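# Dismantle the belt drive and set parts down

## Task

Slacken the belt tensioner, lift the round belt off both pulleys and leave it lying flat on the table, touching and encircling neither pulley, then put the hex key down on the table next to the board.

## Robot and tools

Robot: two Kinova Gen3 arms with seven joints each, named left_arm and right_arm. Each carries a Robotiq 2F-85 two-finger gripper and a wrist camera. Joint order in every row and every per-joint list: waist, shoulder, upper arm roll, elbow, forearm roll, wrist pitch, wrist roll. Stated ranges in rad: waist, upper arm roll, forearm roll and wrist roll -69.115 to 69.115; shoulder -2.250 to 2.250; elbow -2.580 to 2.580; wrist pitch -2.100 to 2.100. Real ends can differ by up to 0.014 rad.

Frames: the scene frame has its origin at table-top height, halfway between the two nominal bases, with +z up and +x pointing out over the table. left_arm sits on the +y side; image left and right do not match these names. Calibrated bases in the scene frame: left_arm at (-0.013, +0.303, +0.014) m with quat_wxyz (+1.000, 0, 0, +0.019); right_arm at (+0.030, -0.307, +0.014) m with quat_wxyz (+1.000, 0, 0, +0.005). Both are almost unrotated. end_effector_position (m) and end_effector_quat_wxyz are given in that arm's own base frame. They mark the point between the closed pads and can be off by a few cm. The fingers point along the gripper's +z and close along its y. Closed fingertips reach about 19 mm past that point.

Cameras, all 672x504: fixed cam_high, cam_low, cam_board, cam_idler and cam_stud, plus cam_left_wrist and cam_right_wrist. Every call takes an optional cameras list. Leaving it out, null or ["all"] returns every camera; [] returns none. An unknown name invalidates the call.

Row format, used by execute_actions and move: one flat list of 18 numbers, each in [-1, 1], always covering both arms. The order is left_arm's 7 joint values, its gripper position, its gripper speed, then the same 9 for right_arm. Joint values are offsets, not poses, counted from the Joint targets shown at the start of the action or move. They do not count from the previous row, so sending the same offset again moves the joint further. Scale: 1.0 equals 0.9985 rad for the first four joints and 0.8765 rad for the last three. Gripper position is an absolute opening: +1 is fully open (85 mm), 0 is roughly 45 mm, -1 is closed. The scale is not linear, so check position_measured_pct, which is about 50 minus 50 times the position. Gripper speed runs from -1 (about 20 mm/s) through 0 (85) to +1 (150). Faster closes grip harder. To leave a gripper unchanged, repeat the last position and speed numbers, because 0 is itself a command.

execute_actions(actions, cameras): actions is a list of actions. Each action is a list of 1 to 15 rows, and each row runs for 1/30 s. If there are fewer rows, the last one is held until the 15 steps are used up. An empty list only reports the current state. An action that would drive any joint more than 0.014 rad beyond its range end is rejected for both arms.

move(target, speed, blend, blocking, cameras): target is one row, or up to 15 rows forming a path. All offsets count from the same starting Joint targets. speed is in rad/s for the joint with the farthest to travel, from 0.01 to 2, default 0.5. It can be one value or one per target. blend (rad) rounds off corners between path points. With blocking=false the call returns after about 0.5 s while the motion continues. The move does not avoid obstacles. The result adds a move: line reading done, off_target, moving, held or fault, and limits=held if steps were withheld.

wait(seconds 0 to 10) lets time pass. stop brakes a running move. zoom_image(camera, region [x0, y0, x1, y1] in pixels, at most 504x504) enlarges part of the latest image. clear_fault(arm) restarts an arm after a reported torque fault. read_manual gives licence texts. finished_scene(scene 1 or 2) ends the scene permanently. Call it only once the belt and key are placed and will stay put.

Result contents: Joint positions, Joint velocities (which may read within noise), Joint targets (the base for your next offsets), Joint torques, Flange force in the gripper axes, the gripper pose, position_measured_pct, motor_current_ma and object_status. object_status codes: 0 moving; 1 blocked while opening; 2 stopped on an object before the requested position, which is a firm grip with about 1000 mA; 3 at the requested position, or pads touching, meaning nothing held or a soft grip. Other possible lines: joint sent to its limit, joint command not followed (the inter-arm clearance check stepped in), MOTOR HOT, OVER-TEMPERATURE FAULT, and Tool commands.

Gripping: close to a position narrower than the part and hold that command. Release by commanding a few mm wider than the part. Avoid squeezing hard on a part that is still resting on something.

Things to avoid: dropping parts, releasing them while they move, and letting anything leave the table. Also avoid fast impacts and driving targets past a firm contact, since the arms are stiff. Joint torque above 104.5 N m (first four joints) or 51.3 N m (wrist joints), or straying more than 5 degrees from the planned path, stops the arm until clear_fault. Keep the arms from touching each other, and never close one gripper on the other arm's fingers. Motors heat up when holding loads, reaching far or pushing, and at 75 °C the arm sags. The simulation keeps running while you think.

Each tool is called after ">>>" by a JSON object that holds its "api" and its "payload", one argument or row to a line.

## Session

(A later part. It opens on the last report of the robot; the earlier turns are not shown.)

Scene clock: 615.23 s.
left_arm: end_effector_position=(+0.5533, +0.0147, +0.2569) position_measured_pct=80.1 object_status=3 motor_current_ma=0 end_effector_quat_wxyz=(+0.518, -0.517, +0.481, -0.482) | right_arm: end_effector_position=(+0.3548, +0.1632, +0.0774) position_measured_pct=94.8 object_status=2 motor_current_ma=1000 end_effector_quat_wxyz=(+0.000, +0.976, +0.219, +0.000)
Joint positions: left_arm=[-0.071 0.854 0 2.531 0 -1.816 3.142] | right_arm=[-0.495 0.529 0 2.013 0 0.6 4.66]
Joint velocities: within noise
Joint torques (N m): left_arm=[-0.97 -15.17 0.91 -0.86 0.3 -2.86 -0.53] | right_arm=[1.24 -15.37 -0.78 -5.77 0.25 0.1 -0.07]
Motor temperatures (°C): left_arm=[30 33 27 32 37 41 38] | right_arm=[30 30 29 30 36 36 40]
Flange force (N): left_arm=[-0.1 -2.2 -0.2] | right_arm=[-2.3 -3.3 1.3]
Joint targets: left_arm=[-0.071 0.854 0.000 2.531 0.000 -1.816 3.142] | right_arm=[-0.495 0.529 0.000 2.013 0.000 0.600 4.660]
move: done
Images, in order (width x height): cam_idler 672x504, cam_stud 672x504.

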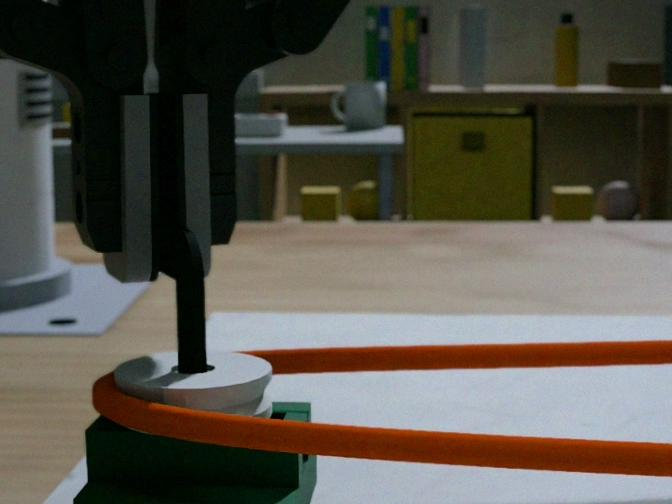

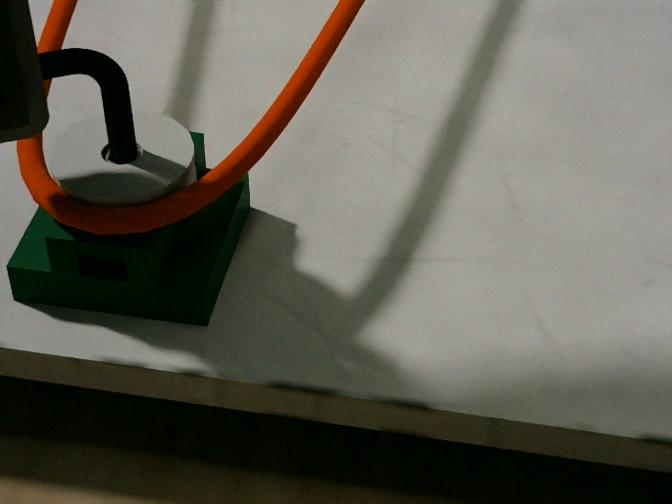

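>>> {"api": "move", "payload": {
  "target": [0,0,0,0,0,0,0,-0.6,-1,-0.0002,0.0013,0,0.0006,0,-0.0021,0,-1,-0.4],
  "speed": 0.02,
  "cameras": ["cam_stud","cam_idler"]
}}

>>> {"api": "zoom_image", "payload": {
  "camera": "cam_stud",
  "region": [90, 120, 155, 175]
}}

>>> {"api": "move", "payload": {
  "target": [0,0,0,0,0,0,0,-0.6,-1,0.0016,-0.0001,0,0.0002,0,-0.0001,0.0317,-1,-0.4],
  "speed": 0.05,
  "cameras": []
}}

>>> {"api": "move", "payload": {
  "target": [0,0,0,0,0,0,0,-0.6,-1,0.0016,-0.0001,0,0.0002,0,-0.0001,0.0317,-1,-0.4],
  "speed": 0.05,
  "cameras": ["cam_stud","cam_idler"]
}}

>>> {"api": "zoom_image", "payload": {
  "camera": "cam_stud",
  "region": [90, 120, 155, 175]
}}

>>> {"api": "zoom_image", "payload": {
  "camera": "cam_idler",
  "region": [160, 330, 230, 390]
}}

Scene clock: 634.90 s.
left_arm: end_effector_position=(+0.5533, +0.0147, +0.2569) position_measured_pct=80.1 object_status=3 motor_current_ma=0 end_effector_quat_wxyz=(+0.518, -0.517, +0.481, -0.482) | right_arm: end_effector_position=(+0.3547, +0.1633, +0.0768) position_measured_pct=94.8 object_status=2 motor_current_ma=1000 end_effector_quat_wxyz=(+0.000, +0.976, +0.219, +0.000)
Joint positions: left_arm=[-0.071 0.854 0 2.531 0 -1.816 3.142] | right_arm=[-0.495 0.53 0 2.013 0 0.598 4.66]
Joint velocities: within noise
Joint torques (N m): left_arm=[-0.93 -15.02 0.84 -0.87 0.31 -2.84 -0.57] | right_arm=[1.31 -12.24 -0.72 -4.82 0.21 -0.09 -0.04]
Motor temperatures (°C): left_arm=[30 33 27 32 37 41 38] | right_arm=[30 30 29 30 36 36 40]
Flange force (N): left_arm=[-0.1 -2.8 -0.1] | right_arm=[-3.6 -3.6 -7.0]
Joint targets: left_arm=[-0.071 0.854 0.000 2.531 0.000 -1.816 3.142] | right_arm=[-0.495 0.530 0.000 2.013 0.000 0.598 4.660]
move: done
Images, in order (width x height): cam_idler 672x504, cam_stud 672x504.

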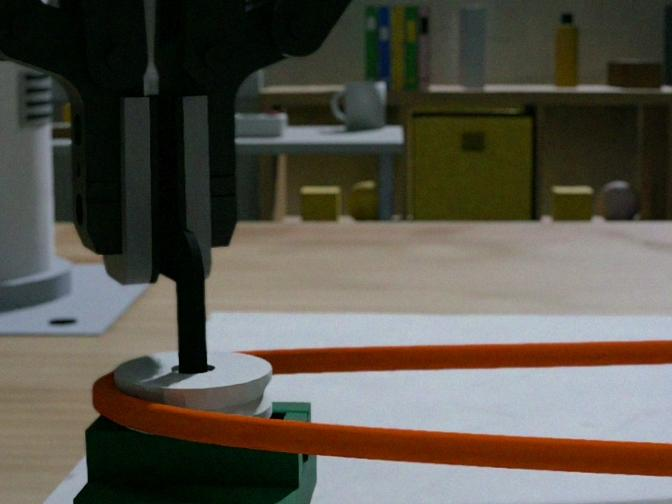

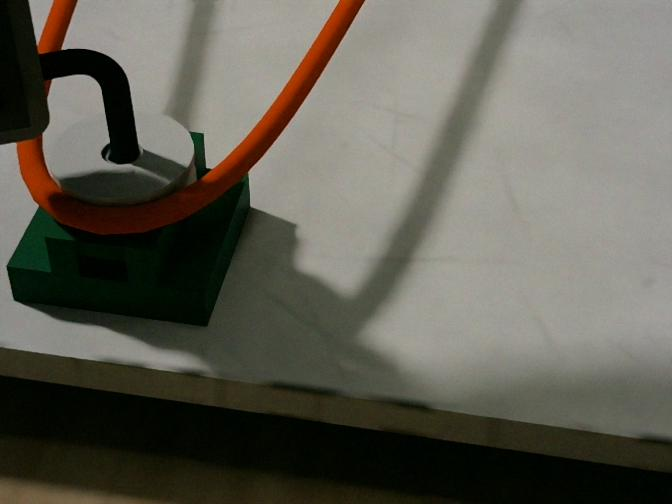

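Scaled by 7.754 from the camera's 672x504 image, which has a finer 960x720 frame.

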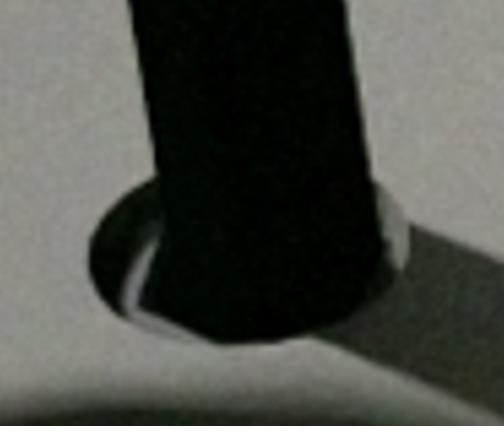

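Scene clock: 635.67 s.
left_arm: end_effector_position=(+0.5533, +0.0147, +0.2569) position_measured_pct=80.1 object_status=3 motor_current_ma=0 end_effector_quat_wxyz=(+0.518, -0.517, +0.481, -0.482) | right_arm: end_effector_position=(+0.3549, +0.1627, +0.0768) position_measured_pct=94.8 object_status=2 motor_current_ma=1000 end_effector_quat_wxyz=(+0.000, +0.973, +0.232, +0.000)
Joint positions: left_arm=[-0.071 0.854 0 2.531 0 -1.816 3.142] | right_arm=[-0.494 0.53 0 2.014 0 0.598 4.688]
Joint velocities: within noise
Joint torques (N m): left_arm=[-0.88 -15.14 1.03 -0.85 0.27 -2.85 -0.49] | right_arm=[1.12 -12.38 -1.02 -4.04 0.14 0.44 -0.05]
Motor temperatures (°C): left_arm=[30 33 27 32 37 41 38] | right_arm=[30 30 29 30 36 36 40]
Flange force (N): left_arm=[-0.4 -2.3 -0.1] | right_arm=[-1.7 -3.1 -5.7]
Joint targets: left_arm=[-0.071 0.854 0.000 2.531 0.000 -1.816 3.142] | right_arm=[-0.494 0.530 0.000 2.014 0.000 0.598 4.688]
move: done
No camera images: "cameras" was empty.

Scene clock: 636.43 s.
left_arm: end_effector_position=(+0.5533, +0.0147, +0.2569) position_measured_pct=80.1 object_status=3 motor_current_ma=0 end_effector_quat_wxyz=(+0.518, -0.517, +0.481, -0.482) | right_arm: end_effector_position=(+0.3551, +0.1621, +0.0768) position_measured_pct=94.8 object_status=2 motor_current_ma=1000 end_effector_quat_wxyz=(+0.000, +0.970, +0.245, +0.000)
Joint positions: left_arm=[-0.071 0.854 0 2.531 0 -1.816 3.142] | right_arm=[-0.492 0.53 0 2.014 0 0.598 4.716]
Joint velocities: within noise
Joint torques (N m): left_arm=[-0.89 -15.06 0.94 -0.83 0.25 -2.89 -0.58] | right_arm=[1.07 -12.31 -1.05 -4 0.13 0.57 -0.05]
Motor temperatures (°C): left_arm=[30 33 27 32 37 41 38] | right_arm=[30 30 29 30 36 36 40]
Flange force (N): left_arm=[-0.2 -2.8 0.2] | right_arm=[-1.8 -3.0 -5.5]
Joint targets: left_arm=[-0.071 0.854 0.000 2.531 0.000 -1.816 3.142] | right_arm=[-0.492 0.530 0.000 2.014 0.000 0.598 4.716]
move: done
Images, in order (width x height): cam_idler 672x504, cam_stud 672x504.

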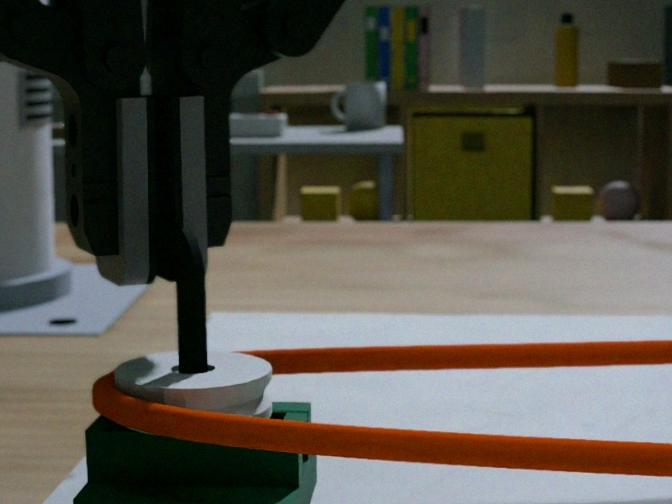

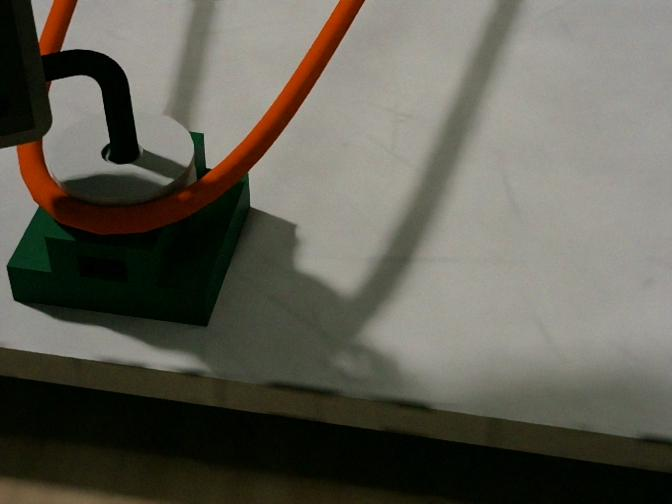

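Scaled by 7.754 from the camera's 672x504 image, which has a finer 960x720 frame.

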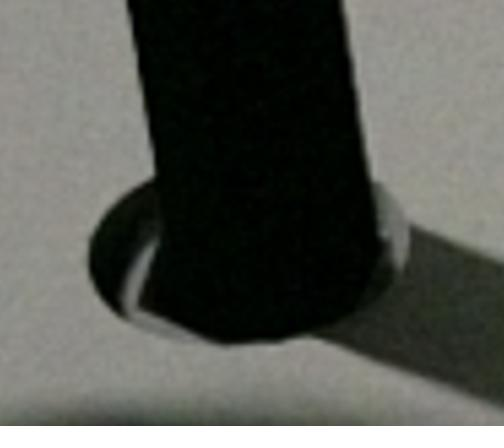

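Scaled by 7.200 from the camera's 672x504 image, which has a finer 960x720 frame.

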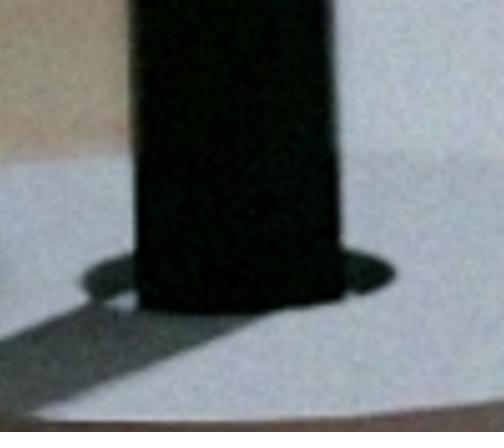

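>>> {"api": "move", "payload": {
  "target": [
    [0,0,0,0,0,0,0,-0.6,-1,0,-0.0011,0,-0.0005,0,0.0017,0,-1,-0.4],
    [0,0,0,0,0,0,0,-0.6,-1,-0.0004,-0.0016,0,0.0007,0,0.001,0,-1,-0.4],
    [0,0,0,0,0,0,0,-0.6,-1,-0.0004,-0.0005,0,0.0012,0,-0.0007,0,-1,-0.4]
  ],
  "speed": 0.02,
  "cameras": ["cam_stud","cam_idler"]
}}

>>> {"api": "zoom_image", "payload": {
  "camera": "cam_stud",
  "region": [90, 120, 155, 175]
}}

>>> {"api": "zoom_image", "payload": {
  "camera": "cam_idler",
  "region": [160, 330, 230, 390]
}}

Scene clock: 646.80 s.
left_arm: end_effector_position=(+0.5533, +0.0147, +0.2569) position_measured_pct=80.1 object_status=3 motor_current_ma=0 end_effector_quat_wxyz=(+0.518, -0.517, +0.481, -0.482) | right_arm: end_effector_position=(+0.3547, +0.1620, +0.0768) position_measured_pct=94.8 object_status=2 motor_current_ma=1000 end_effector_quat_wxyz=(+0.000, +0.970, +0.245, +0.000)
Joint positions: left_arm=[-0.071 0.854 0 2.531 0 -1.816 3.142] | right_arm=[-0.492 0.529 0 2.015 0 0.598 4.716]
Joint velocities: within noise
Joint torques (N m): left_arm=[-0.9 -14.96 0.88 -0.82 0.32 -2.83 -0.5] | right_arm=[1.32 -13.7 -0.65 -4.9 0.22 0.25 -0.05]
Motor temperatures (°C): left_arm=[30 33 27 32 37 41 38] | right_arm=[30 30 29 30 36 36 40]
Flange force (N): left_arm=[-0.2 -3.0 0.1] | right_arm=[-2.1 -3.7 -2.6]
Joint targets: left_arm=[-0.071 0.854 0.000 2.531 0.000 -1.816 3.142] | right_arm=[-0.492 0.529 0.000 2.015 0.000 0.598 4.716]
move: done
Images, in order (width x height): cam_idler 672x504, cam_stud 672x504.

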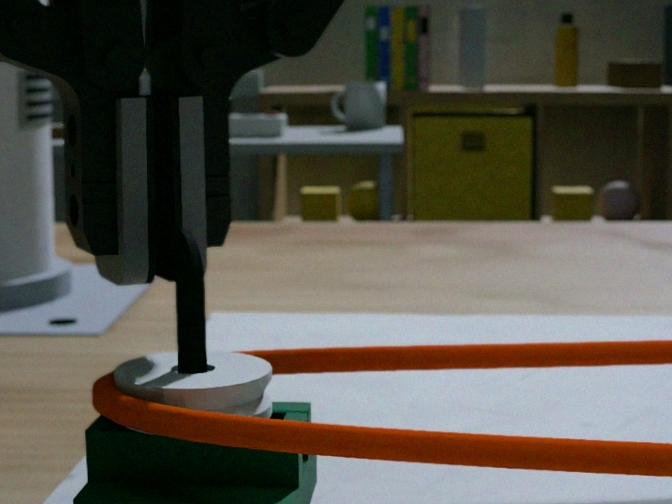

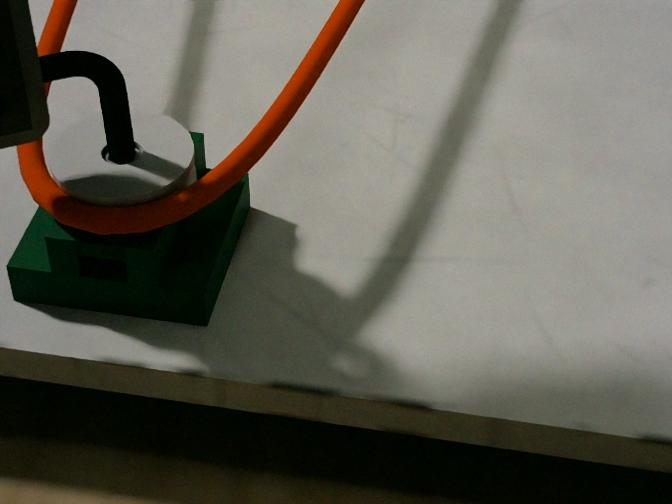

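Scaled by 7.754 from the camera's 672x504 image, which has a finer 960x720 frame.

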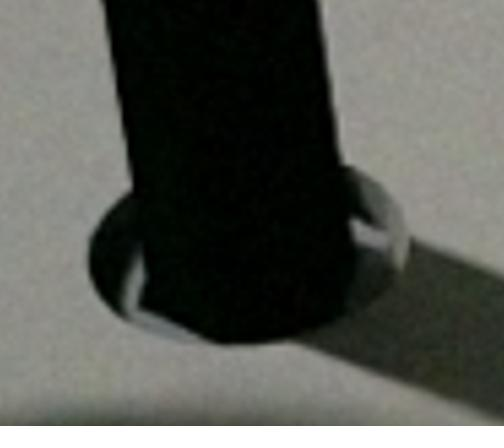

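Scaled by 7.200 from the camera's 672x504 image, which has a finer 960x720 frame.

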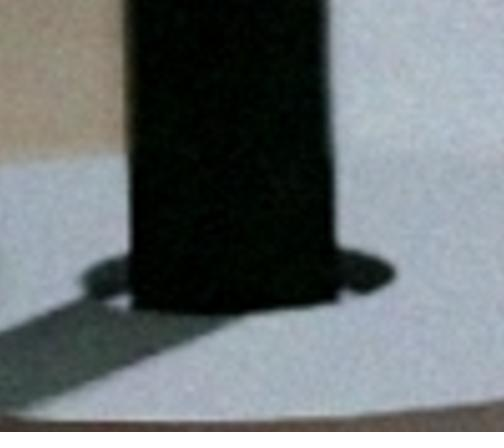

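>>> {"api": "move", "payload": {
  "target": [0,0,0,0,0,0,0,-0.6,-1,0,0.0006,0,-0.0003,0,-0.0004,0,-1,-0.4],
  "speed": 0.02,
  "cameras": []
}}

>>> {"api": "move", "payload": {
  "target": [0,0,0,0,0,0,0,-0.6,-1,0.0016,-0.0001,0,0.0002,0,-0.0001,0.0317,-1,-0.4],
  "speed": 0.05,
  "cameras": []
}}

>>> {"api": "move", "payload": {
  "target": [0,0,0,0,0,0,0,-0.6,-1,0.0016,-0.0001,0,0.0002,0,-0.0001,0.0317,-1,-0.4],
  "speed": 0.05,
  "cameras": []
}}

>>> {"api": "move", "payload": {
  "target": [0,0,0,0,0,0,0,-0.6,-1,0.0016,-0.0001,0,0.0002,0,-0.0001,0.0317,-1,-0.4],
  "speed": 0.05,
  "cameras": ["cam_stud","cam_idler"]
}}

>>> {"api": "zoom_image", "payload": {
  "camera": "cam_stud",
  "region": [90, 120, 155, 175]
}}

>>> {"api": "zoom_image", "payload": {
  "camera": "cam_idler",
  "region": [160, 330, 230, 390]
}}

Scene clock: 663.93 s.
left_arm: end_effector_position=(+0.5533, +0.0147, +0.2569) position_measured_pct=80.1 object_status=3 motor_current_ma=0 end_effector_quat_wxyz=(+0.518, -0.517, +0.481, -0.482) | right_arm: end_effector_position=(+0.3548, +0.1621, +0.0766) position_measured_pct=94.8 object_status=2 motor_current_ma=1000 end_effector_quat_wxyz=(+0.000, +0.970, +0.245, +0.000)
Joint positions: left_arm=[-0.071 0.854 0 2.531 0 -1.816 3.142] | right_arm=[-0.492 0.53 0 2.015 0 0.597 4.716]
Joint velocities: within noise
Joint torques (N m): left_arm=[-0.96 -15 0.85 -0.81 0.27 -2.83 -0.55] | right_arm=[1.14 -12.22 -0.81 -6.1 0.19 -1.04 -0.05]
Motor temperatures (°C): left_arm=[30 33 27 32 37 41 38] | right_arm=[30 30 29 30 36 36 40]
Flange force (N): left_arm=[0.1 -2.8 0.1] | right_arm=[-5.9 -3.5 -8.7]
Joint targets: left_arm=[-0.071 0.854 0.000 2.531 0.000 -1.816 3.142] | right_arm=[-0.492 0.530 0.000 2.015 0.000 0.597 4.716]
move: done
No camera images: "cameras" was empty.

Scene clock: 664.70 s.
left_arm: end_effector_position=(+0.5533, +0.0147, +0.2569) position_measured_pct=80.1 object_status=3 motor_current_ma=0 end_effector_quat_wxyz=(+0.518, -0.517, +0.481, -0.482) | right_arm: end_effector_position=(+0.3550, +0.1615, +0.0766) position_measured_pct=94.8 object_status=2 motor_current_ma=1000 end_effector_quat_wxyz=(+0.000, +0.966, +0.258, +0.000)
Joint positions: left_arm=[-0.071 0.854 0 2.531 0 -1.816 3.142] | right_arm=[-0.491 0.53 0 2.015 0 0.597 4.743]
Joint velocities: within noise
Joint torques (N m): left_arm=[-0.91 -15.04 0.9 -0.77 0.33 -2.86 -0.42] | right_arm=[1.12 -13.66 -0.98 -5.2 0.09 -0.08 -0.12]
Motor temperatures (°C): left_arm=[30 33 27 32 37 41 38] | right_arm=[30 30 29 30 36 36 40]
Flange force (N): left_arm=[-0.2 -2.8 0.3] | right_arm=[-2.5 -3.1 -3.5]
Joint targets: left_arm=[-0.071 0.854 0.000 2.531 0.000 -1.816 3.142] | right_arm=[-0.491 0.530 0.000 2.015 0.000 0.597 4.743]
move: done
No camera images: "cameras" was empty.

Scene clock: 665.47 s.
left_arm: end_effector_position=(+0.5533, +0.0147, +0.2569) position_measured_pct=80.1 object_status=3 motor_current_ma=0 end_effector_quat_wxyz=(+0.518, -0.517, +0.481, -0.482) | right_arm: end_effector_position=(+0.3552, +0.1609, +0.0766) position_measured_pct=94.8 object_status=2 motor_current_ma=1000 end_effector_quat_wxyz=(+0.000, +0.963, +0.270, +0.000)
Joint positions: left_arm=[-0.071 0.854 0 2.531 0 -1.816 3.142] | right_arm=[-0.489 0.53 0 2.015 0 0.597 4.771]
Joint velocities: within noise
Joint torques (N m): left_arm=[-0.97 -15.02 0.94 -0.85 0.27 -2.89 -0.52] | right_arm=[1.11 -14.69 -1.05 -4.23 0.13 0.94 -0.08]
Motor temperatures (°C): left_arm=[30 33 27 32 37 41 38] | right_arm=[30 30 29 30 36 36 40]
Flange force (N): left_arm=[0.0 -2.9 0.1] | right_arm=[0.5 -2.9 1.0]
Joint targets: left_arm=[-0.071 0.854 0.000 2.531 0.000 -1.816 3.142] | right_arm=[-0.489 0.530 0.000 2.015 0.000 0.597 4.771]
move: done
No camera images: "cameras" was empty.

Scene clock: 666.23 s.
left_arm: end_effector_position=(+0.5533, +0.0147, +0.2569) position_measured_pct=80.1 object_status=3 motor_current_ma=0 end_effector_quat_wxyz=(+0.518, -0.517, +0.481, -0.482) | right_arm: end_effector_position=(+0.3554, +0.1603, +0.0766) position_measured_pct=94.8 object_status=2 motor_current_ma=1000 end_effector_quat_wxyz=(+0.000, +0.959, +0.283, +0.000)
Joint positions: left_arm=[-0.071 0.854 0 2.531 0 -1.816 3.142] | right_arm=[-0.488 0.53 0 2.015 0 0.597 4.799]
Joint velocities: within noise
Joint torques (N m): left_arm=[-0.9 -14.97 1 -0.85 0.3 -2.9 -0.5] | right_arm=[1.04 -14.75 -0.95 -3.75 0.16 1.34 -0.04]
Motor temperatures (°C): left_arm=[30 33 27 32 37 41 38] | right_arm=[30 30 29 30 36 36 40]
Flange force (N): left_arm=[-0.4 -3.2 0.2] | right_arm=[1.5 -2.6 2.0]
Joint targets: left_arm=[-0.071 0.854 0.000 2.531 0.000 -1.816 3.142] | right_arm=[-0.488 0.530 0.000 2.015 0.000 0.597 4.799]
move: done
Images, in order (width x height): cam_idler 672x504, cam_stud 672x504.

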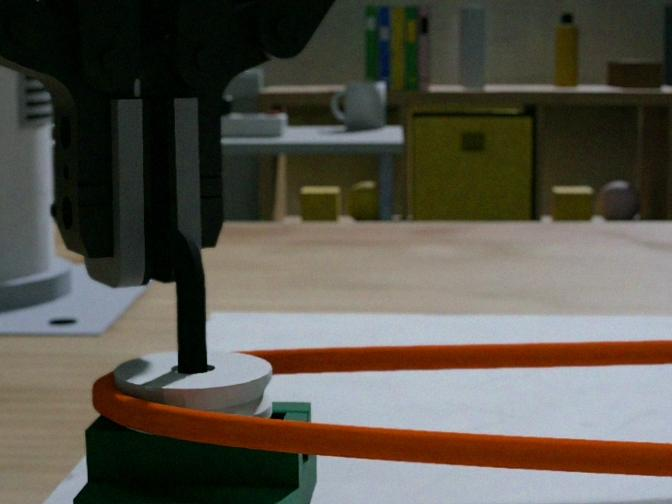

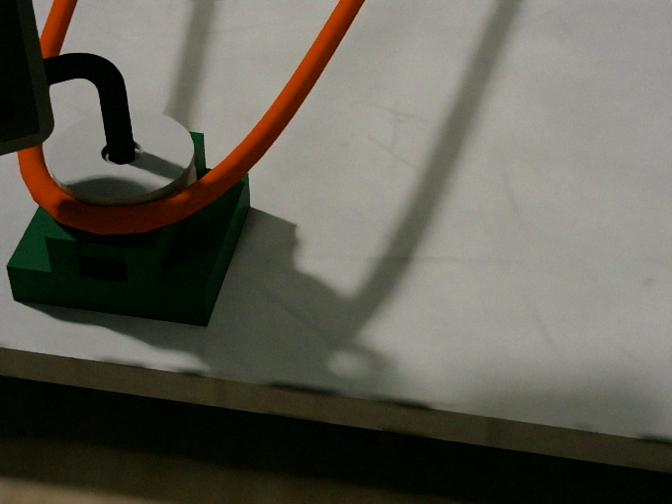

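Scaled by 7.754 from the camera's 672x504 image, which has a finer 960x720 frame.

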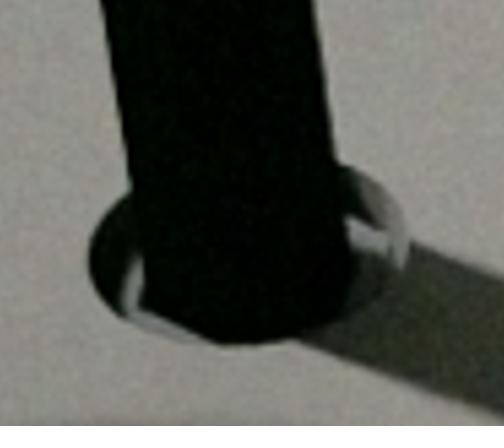

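Scaled by 7.200 from the camera's 672x504 image, which has a finer 960x720 frame.

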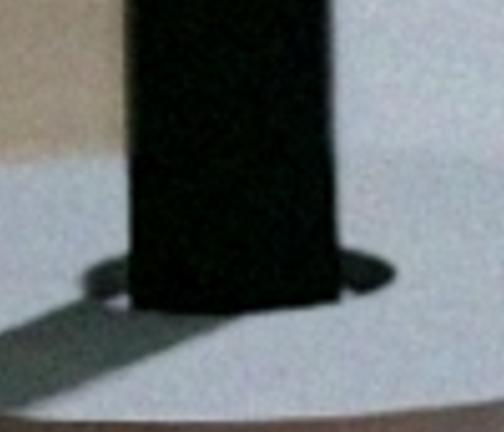

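>>> {"api": "move", "payload": {
  "target": [0,0,0,0,0,0,0,-0.6,-1,0,0.00215,0,0.0009,0,-0.0035,0,-1,-0.4],
  "speed": 0.02,
  "cameras": []
}}

>>> {"api": "move", "payload": {
  "target": [0,0,0,0,0,0,0,-0.6,-1,0,0.00215,0,0.0009,0,-0.0035,0,-1,-0.4],
  "speed": 0.02,
  "cameras": ["cam_stud","cam_idler"]
}}

>>> {"api": "zoom_image", "payload": {
  "camera": "cam_stud",
  "region": [90, 120, 155, 175]
}}

Scene clock: 676.47 s.
left_arm: end_effector_position=(+0.5533, +0.0147, +0.2569) position_measured_pct=80.1 object_status=3 motor_current_ma=0 end_effector_quat_wxyz=(+0.518, -0.517, +0.481, -0.482) | right_arm: end_effector_position=(+0.3554, +0.1603, +0.0756) position_measured_pct=94.8 object_status=2 motor_current_ma=1000 end_effector_quat_wxyz=(+0.000, +0.959, +0.283, +0.000)
Joint positions: left_arm=[-0.071 0.854 0 2.531 0 -1.816 3.142] | right_arm=[-0.488 0.532 0 2.016 0 0.594 4.799]
Joint velocities: within noise
Joint torques (N m): left_arm=[-0.86 -15.01 0.88 -0.79 0.28 -2.84 -0.5] | right_arm=[1.12 -14.47 -1.03 -3.79 0.14 1.13 -0.04]
Motor temperatures (°C): left_arm=[30 33 27 32 37 41 38] | right_arm=[30 30 29 30 36 36 40]
Flange force (N): left_arm=[-0.2 -2.8 0.2] | right_arm=[1.2 -2.9 0.8]
Joint targets: left_arm=[-0.071 0.854 0.000 2.531 0.000 -1.816 3.142] | right_arm=[-0.488 0.532 0.000 2.016 0.000 0.594 4.799]
move: done
No camera images: "cameras" was empty.

Scene clock: 677.17 s.
left_arm: end_effector_position=(+0.5533, +0.0147, +0.2569) position_measured_pct=80.1 object_status=3 motor_current_ma=0 end_effector_quat_wxyz=(+0.518, -0.517, +0.481, -0.482) | right_arm: end_effector_position=(+0.3554, +0.1603, +0.0746) position_measured_pct=94.8 object_status=2 motor_current_ma=1000 end_effector_quat_wxyz=(+0.000, +0.959, +0.283, +0.000)
Joint positions: left_arm=[-0.071 0.854 0 2.531 0 -1.816 3.142] | right_arm=[-0.488 0.534 0 2.017 0 0.591 4.799]
Joint velocities: within noise
Joint torques (N m): left_arm=[-0.89 -14.97 0.99 -0.82 0.28 -2.88 -0.49] | right_arm=[1.02 -14.48 -1.04 -3.72 0.14 1.22 -0.08]
Motor temperatures (°C): left_arm=[30 33 27 32 37 41 38] | right_arm=[30 30 29 30 36 36 40]
Flange force (N): left_arm=[-0.3 -3.1 0.3] | right_arm=[1.2 -2.6 1.0]
Joint targets: left_arm=[-0.071 0.854 0.000 2.531 0.000 -1.816 3.142] | right_arm=[-0.488 0.534 0.000 2.017 0.000 0.591 4.799]
move: done
Images, in order (width x height): cam_idler 672x504, cam_stud 672x504.

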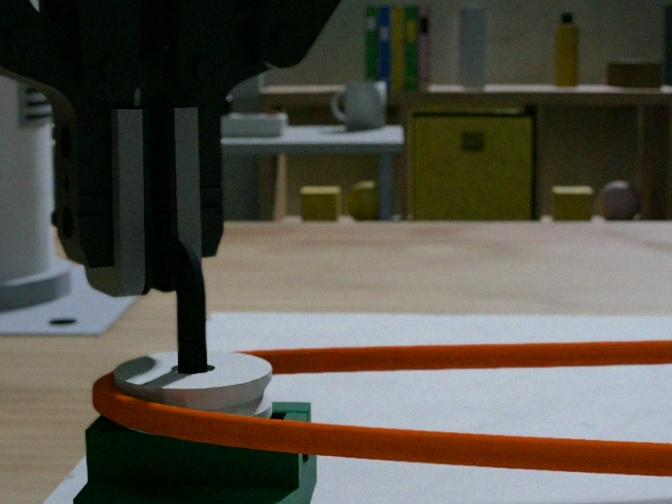

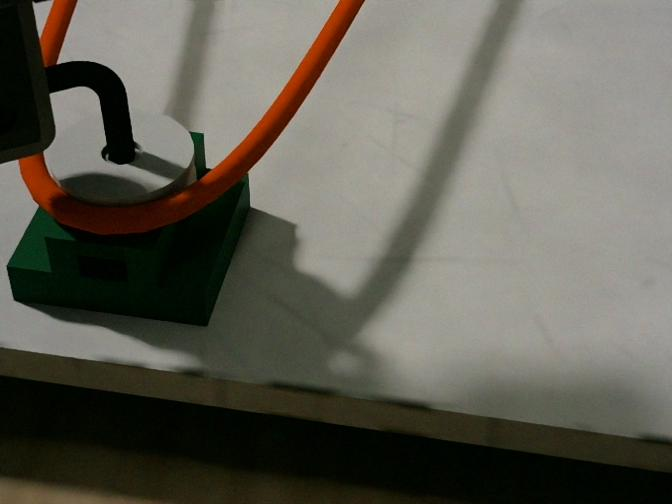

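Scaled by 7.754 from the camera's 672x504 image, which has a finer 960x720 frame.

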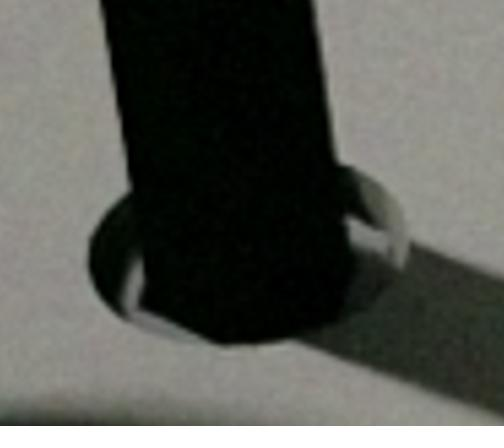

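>>> {"api": "move", "payload": {
  "target": [
    [0,0,0,0,0,0,0,-0.6,-1,0.0063,0.0014,0,-0.0031,0,0.0020,0.1264,-1,-0.4],
    [0,0,0,0,0,0,0,-0.6,-1,0.0124,0.0025,0,-0.0056,0,0.0035,0.2528,-1,-0.4]
  ],
  "speed": 0.08,
  "cameras": ["cam_stud","cam_idler"]
}}

Scene clock: 708.23 s.
left_arm: end_effector_position=(+0.5533, +0.0147, +0.2569) position_measured_pct=80.1 object_status=3 motor_current_ma=0 end_effector_quat_wxyz=(+0.518, -0.517, +0.481, -0.482) | right_arm: end_effector_position=(+0.3589, +0.1567, +0.0746) position_measured_pct=94.8 object_status=2 motor_current_ma=1000 end_effector_quat_wxyz=(+0.000, +0.924, +0.381, +0.000)
Joint positions: left_arm=[-0.071 0.854 0 2.531 0 -1.816 3.142] | right_arm=[-0.475 0.536 0 2.011 0 0.594 5.021]
Joint velocities: within noise
Joint torques (N m): left_arm=[-0.84 -15.08 0.98 -0.85 0.26 -2.88 -0.52] | right_arm=[0.24 -13.61 -1.86 -6.23 0.32 -0.73 0.32]
Motor temperatures (°C): left_arm=[30 33 27 32 36 41 38] | right_arm=[30 30 29 30 36 36 40]
Flange force (N): left_arm=[-0.4 -2.7 0.1] | right_arm=[-4.2 -3.5 -4.9]
Joint targets: left_arm=[-0.071 0.854 0.000 2.531 0.000 -1.816 3.142] | right_arm=[-0.475 0.536 0.000 2.011 0.000 0.594 5.021]
move: done
Images, in order (width x height): cam_idler 672x504, cam_stud 672x504.

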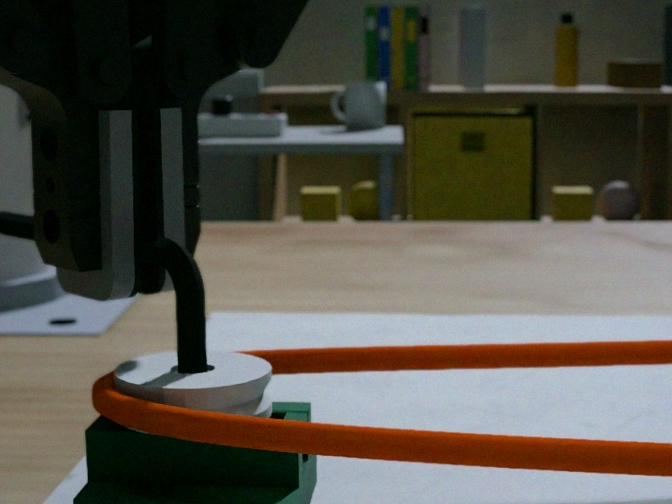

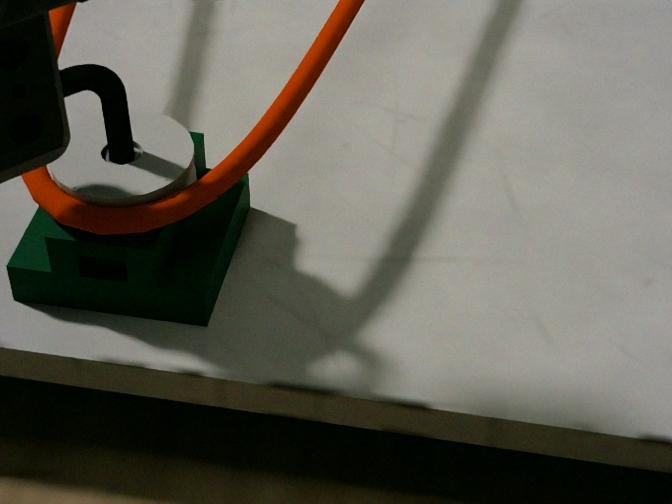

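>>> {"api": "move", "payload": {
  "target": [
    [0,0,0,0,0,0,0,-0.6,-1,0,-0.0013,0,-0.0005,0,0.0021,0,-1,-0.4],
    [0,0,0,0,0,0,0,-0.6,-1,0.0059,0.0002,0,-0.0038,0,0.0043,0.1262,-1,-0.4],
    [0,0,0,0,0,0,0,-0.6,-1,0.0115,0.002,0,-0.008,0,0.0069,0.2521,-1,-0.4]
  ],
  "speed": 0.08,
  "cameras": ["cam_stud","cam_idler"]
}}

>>> {"api": "zoom_image", "payload": {
  "camera": "cam_stud",
  "region": [40, 90, 180, 220]
}}

Scene clock: 721.10 s.
left_arm: end_effector_position=(+0.5533, +0.0147, +0.2569) position_measured_pct=80.1 object_status=3 motor_current_ma=0 end_effector_quat_wxyz=(+0.518, -0.517, +0.481, -0.482) | right_arm: end_effector_position=(+0.3627, +0.1536, +0.0752) position_measured_pct=94.8 object_status=2 motor_current_ma=1000 end_effector_quat_wxyz=(+0.000, +0.879, +0.476, +0.000)
Joint positions: left_arm=[-0.071 0.854 0 2.531 0 -1.816 3.142] | right_arm=[-0.464 0.538 0 2.003 0 0.6 5.242]
Joint velocities: within noise
Joint torques (N m): left_arm=[-0.88 -15.02 0.91 -0.87 0.34 -2.85 -0.52] | right_arm=[0.93 -16.93 -1.15 -4.82 0.14 1.08 0.06]
Motor temperatures (°C): left_arm=[30 33 27 32 36 41 38] | right_arm=[30 30 29 30 36 36 40]
Flange force (N): left_arm=[-0.5 -2.8 -0.1] | right_arm=[2.4 -1.7 6.4]
Joint targets: left_arm=[-0.071 0.854 0.000 2.531 0.000 -1.816 3.142] | right_arm=[-0.464 0.538 0.000 2.003 0.000 0.600 5.242]
move: done
Images, in order (width x height): cam_idler 672x504, cam_stud 672x504.

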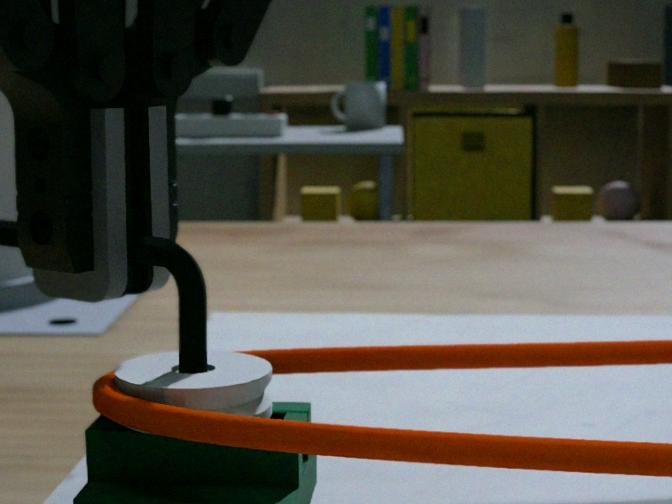

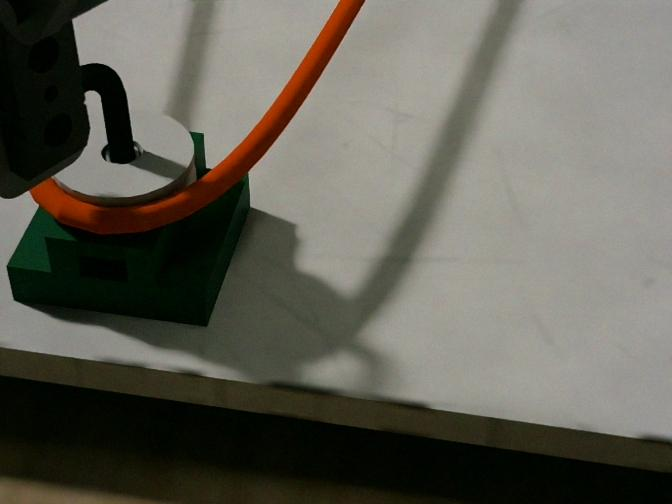

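Scaled by 3.600 from the camera's 672x504 image, which has a finer 960x720 frame.

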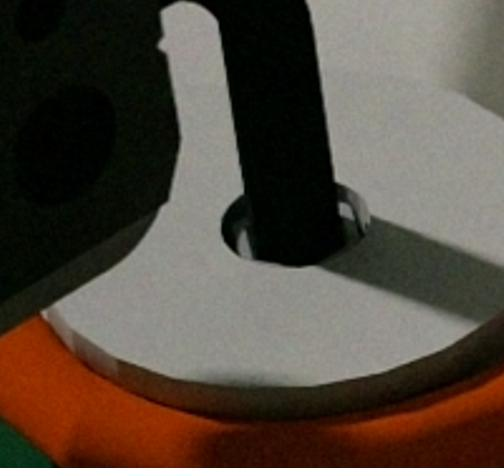

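>>> {"api": "move", "payload": {
  "target": [
    [0,0,0,0,0,0,0,-0.6,-1,0.0052,0.0027,0,-0.0045,0,0.0021,0.1254,-1,-0.4],
    [0,0,0,0,0,0,0,-0.6,-1,0.0099,0.0052,0,-0.01,0,0.0055,0.2502,-1,-0.4]
  ],
  "speed": 0.08,
  "cameras": ["cam_stud","cam_idler","cam_high"]
}}

>>> {"api": "zoom_image", "payload": {
  "camera": "cam_stud",
  "region": [40, 90, 180, 220]
}}

Scene clock: 740.00 s.
left_arm: end_effector_position=(+0.5533, +0.0147, +0.2569) position_measured_pct=80.1 object_status=3 motor_current_ma=0 end_effector_quat_wxyz=(+0.518, -0.517, +0.481, -0.482) | right_arm: end_effector_position=(+0.3670, +0.1513, +0.0750) position_measured_pct=94.8 object_status=2 motor_current_ma=1000 end_effector_quat_wxyz=(+0.000, +0.825, +0.565, +0.000)
Joint positions: left_arm=[-0.071 0.854 0 2.531 0 -1.816 3.142] | right_arm=[-0.454 0.544 0 1.993 0 0.605 5.461]
Joint velocities: within noise
Joint torques (N m): left_arm=[-0.89 -15.05 0.99 -0.8 0.27 -2.91 -0.5] | right_arm=[2.99 -14.56 1.33 -2.28 1.04 2.3 -0.02]
Motor temperatures (°C): left_arm=[30 33 27 32 36 41 38] | right_arm=[30 30 29 30 36 36 40]
Flange force (N): left_arm=[-0.3 -2.9 0.4] | right_arm=[7.9 -2.9 2.5]
Joint targets: left_arm=[-0.071 0.854 0.000 2.531 0.000 -1.816 3.142] | right_arm=[-0.454 0.544 0.000 1.993 0.000 0.605 5.461]
move: done
Images, in order (width x height): cam_high 672x504, cam_idler 672x504, cam_stud 672x504.

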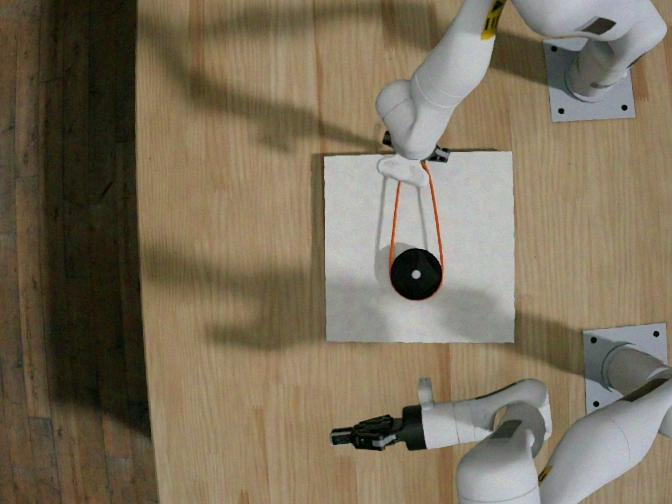

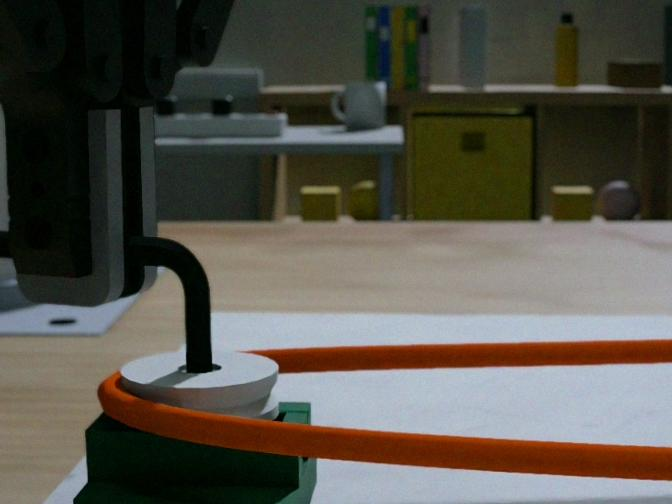

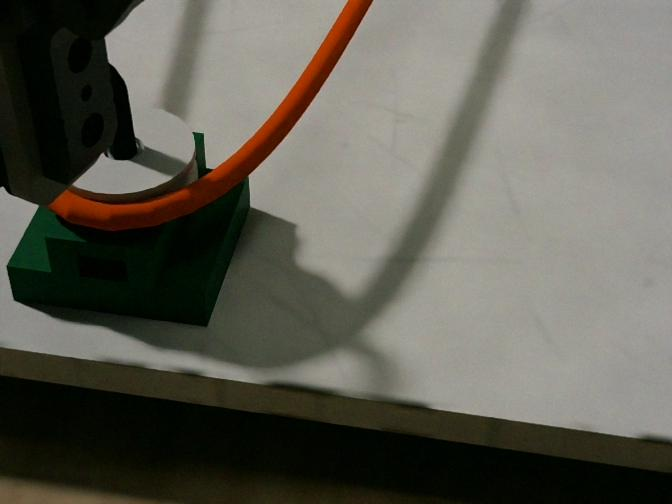

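Scaled by 3.600 from the camera's 672x504 image, which has a finer 960x720 frame.

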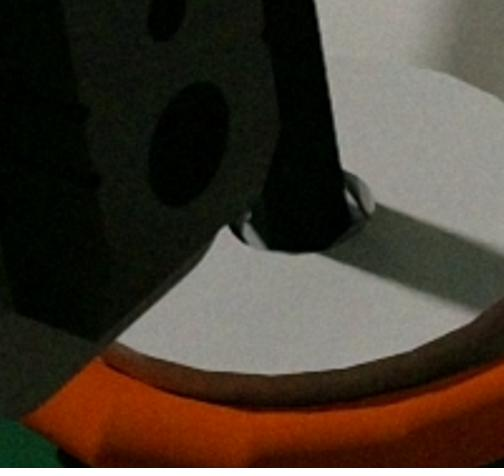

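>>> {"api": "move", "payload": {
  "target": [
    [0,0,0,0,0,0,0,-0.6,-1,-0.0046,0.0049,0,-0.011,0,0.007,0.1142,-1,-0.4]
  ],
  "speed": 0.08,
  "cameras": ["cam_stud","cam_idler"]
}}

Scene clock: 750.67 s.
left_arm: end_effector_position=(+0.5533, +0.0147, +0.2569) position_measured_pct=80.1 object_status=3 motor_current_ma=0 end_effector_quat_wxyz=(+0.518, -0.517, +0.481, -0.482) | right_arm: end_effector_position=(+0.3693, +0.1544, +0.0750) position_measured_pct=94.8 object_status=2 motor_current_ma=1000 end_effector_quat_wxyz=(+0.000, +0.794, +0.608, +0.000)
Joint positions: left_arm=[-0.071 0.854 0 2.531 0 -1.816 3.142] | right_arm=[-0.458 0.548 0 1.983 0 0.611 5.561]
Joint velocities: within noise
Joint torques (N m): left_arm=[-0.85 -15.06 0.91 -0.83 0.3 -2.88 -0.48] | right_arm=[1.05 -14.83 -1.11 -3.92 0.15 1.14 0.01]
Motor temperatures (°C): left_arm=[30 33 27 32 36 41 38] | right_arm=[30 30 29 30 36 36 40]
Flange force (N): left_arm=[-0.4 -2.8 0.1] | right_arm=[2.7 -1.2 0.7]
Joint targets: left_arm=[-0.071 0.854 0.000 2.531 0.000 -1.816 3.142] | right_arm=[-0.458 0.548 0.000 1.983 0.000 0.611 5.561]
move: done
Images, in order (width x height): cam_idler 672x504, cam_stud 672x504.

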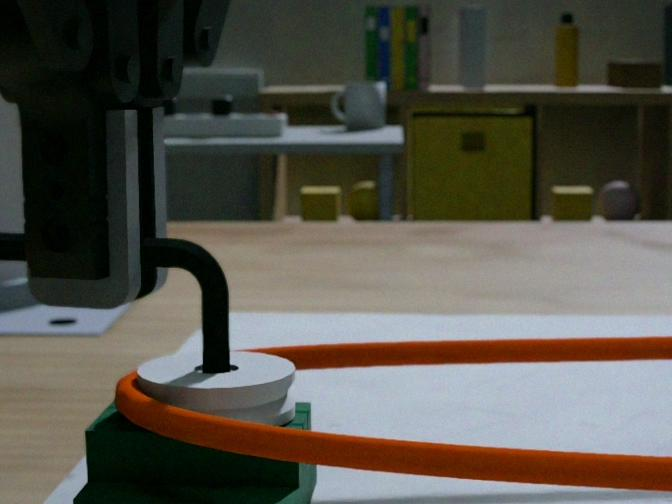

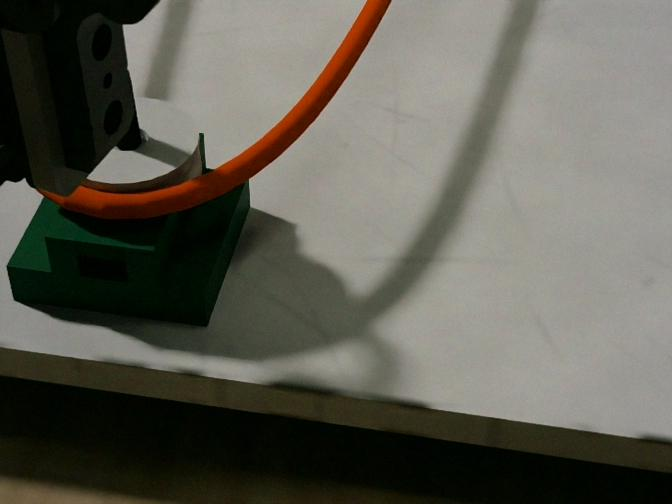

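>>> {"api": "move", "payload": {
  "target": [
    [0,0,0,0,0,0,0,-0.6,-1,-0.0134,0.0036,0,-0.008,0,0.0051,-0.0152,-1,-0.4]
  ],
  "speed": 0.03,
  "cameras": ["cam_stud","cam_idler"]
}}

Scene clock: 760.97 s.
left_arm: end_effector_position=(+0.5533, +0.0147, +0.2569) position_measured_pct=80.1 object_status=3 motor_current_ma=0 end_effector_quat_wxyz=(+0.518, -0.517, +0.481, -0.482) | right_arm: end_effector_position=(+0.3693, +0.1605, +0.0750) position_measured_pct=94.8 object_status=2 motor_current_ma=1000 end_effector_quat_wxyz=(+0.000, +0.794, +0.608, +0.000)
Joint positions: left_arm=[-0.071 0.854 0 2.531 0 -1.816 3.142] | right_arm=[-0.472 0.552 0 1.975 0 0.615 5.548]
Joint velocities: within noise
Joint torques (N m): left_arm=[-0.9 -14.94 0.85 -0.8 0.3 -2.9 -0.5] | right_arm=[0.11 -15.1 -2.04 -4.53 -0.23 0.83 0.03]
Motor temperatures (°C): left_arm=[30 33 27 32 36 41 38] | right_arm=[30 30 29 30 36 36 40]
Flange force (N): left_arm=[-0.1 -3.3 0.5] | right_arm=[0.3 -0.6 0.6]
Joint targets: left_arm=[-0.071 0.854 0.000 2.531 0.000 -1.816 3.142] | right_arm=[-0.472 0.552 0.000 1.975 0.000 0.615 5.548]
move: done
Images, in order (width x height): cam_idler 672x504, cam_stud 672x504.

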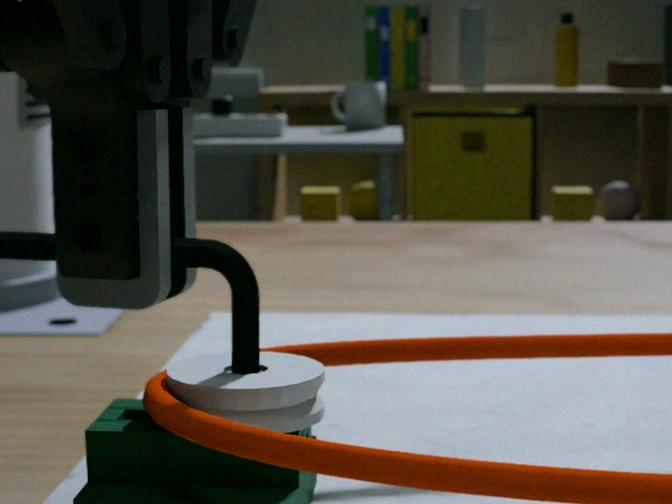

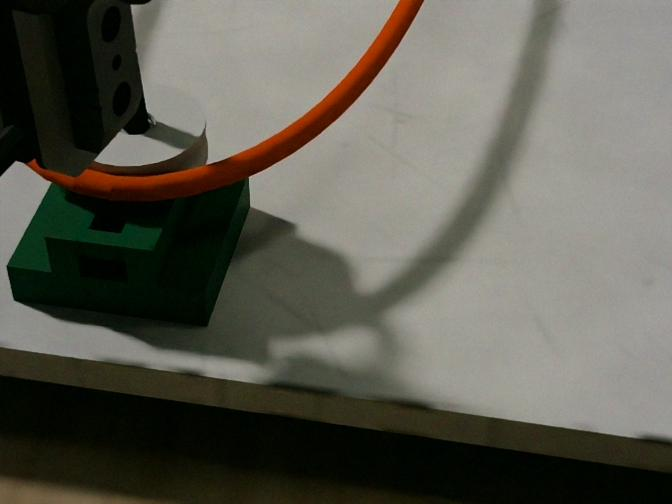

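>>> {"api": "move", "payload": {
  "target": [
    [0,0,0,0,0,0,0,-0.6,-1,0,-0.0102,0,-0.0048,0,0.017,0,-1,-0.4],
    [0,0,0,0,0,0,0,-0.6,-1,0,-0.061,0,-0.0286,0,0.102,0,-1,-0.4]
  ],
  "speed": [0.02,0.06],
  "cameras": ["cam_stud","cam_idler","cam_right_wrist"]
}}

Scene clock: 801.67 s.
left_arm: end_effector_position=(+0.5533, +0.0147, +0.2569) position_measured_pct=80.1 object_status=3 motor_current_ma=0 end_effector_quat_wxyz=(+0.518, -0.517, +0.481, -0.482) | right_arm: end_effector_position=(+0.3693, +0.1605, +0.1050) position_measured_pct=94.8 object_status=2 motor_current_ma=1000 end_effector_quat_wxyz=(+0.000, +0.794, +0.608, +0.000)
Joint positions: left_arm=[-0.071 0.854 0 2.531 0 -1.816 3.142] | right_arm=[-0.472 0.491 0 1.946 0 0.705 5.548]
Joint velocities: within noise
Joint torques (N m): left_arm=[-0.82 -15.07 0.98 -0.83 0.35 -2.89 -0.48] | right_arm=[1.27 -15.6 -0.82 -6.42 0.14 0.12 -0.02]
Motor temperatures (°C): left_arm=[30 33 27 32 36 41 38] | right_arm=[30 30 29 30 36 36 40]
Flange force (N): left_arm=[-0.8 -2.8 0.2] | right_arm=[1.3 -3.3 1.6]
Joint targets: left_arm=[-0.071 0.854 0.000 2.531 0.000 -1.816 3.142] | right_arm=[-0.472 0.491 0.000 1.946 0.000 0.705 5.548]
move: done
Images, in order (width x height): cam_idler 672x504, cam_stud 672x504, cam_right_wrist 672x504.

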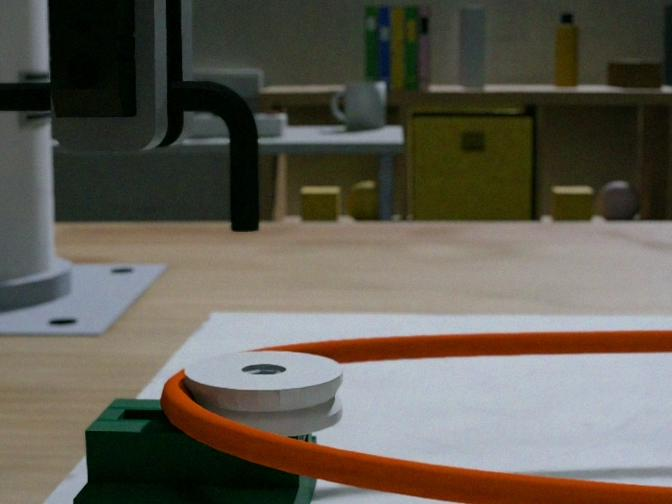

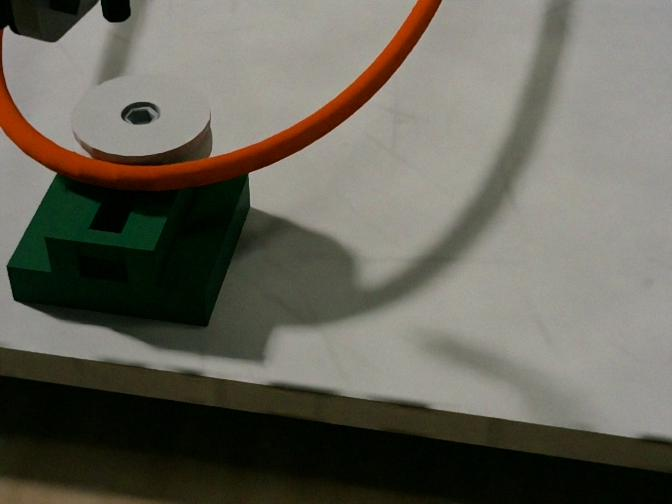

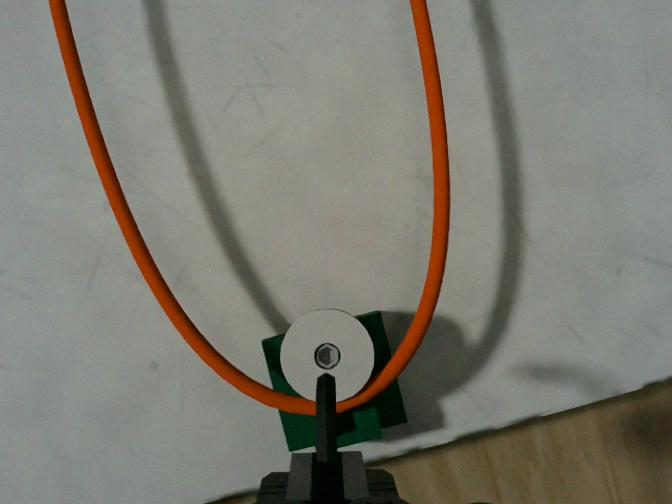

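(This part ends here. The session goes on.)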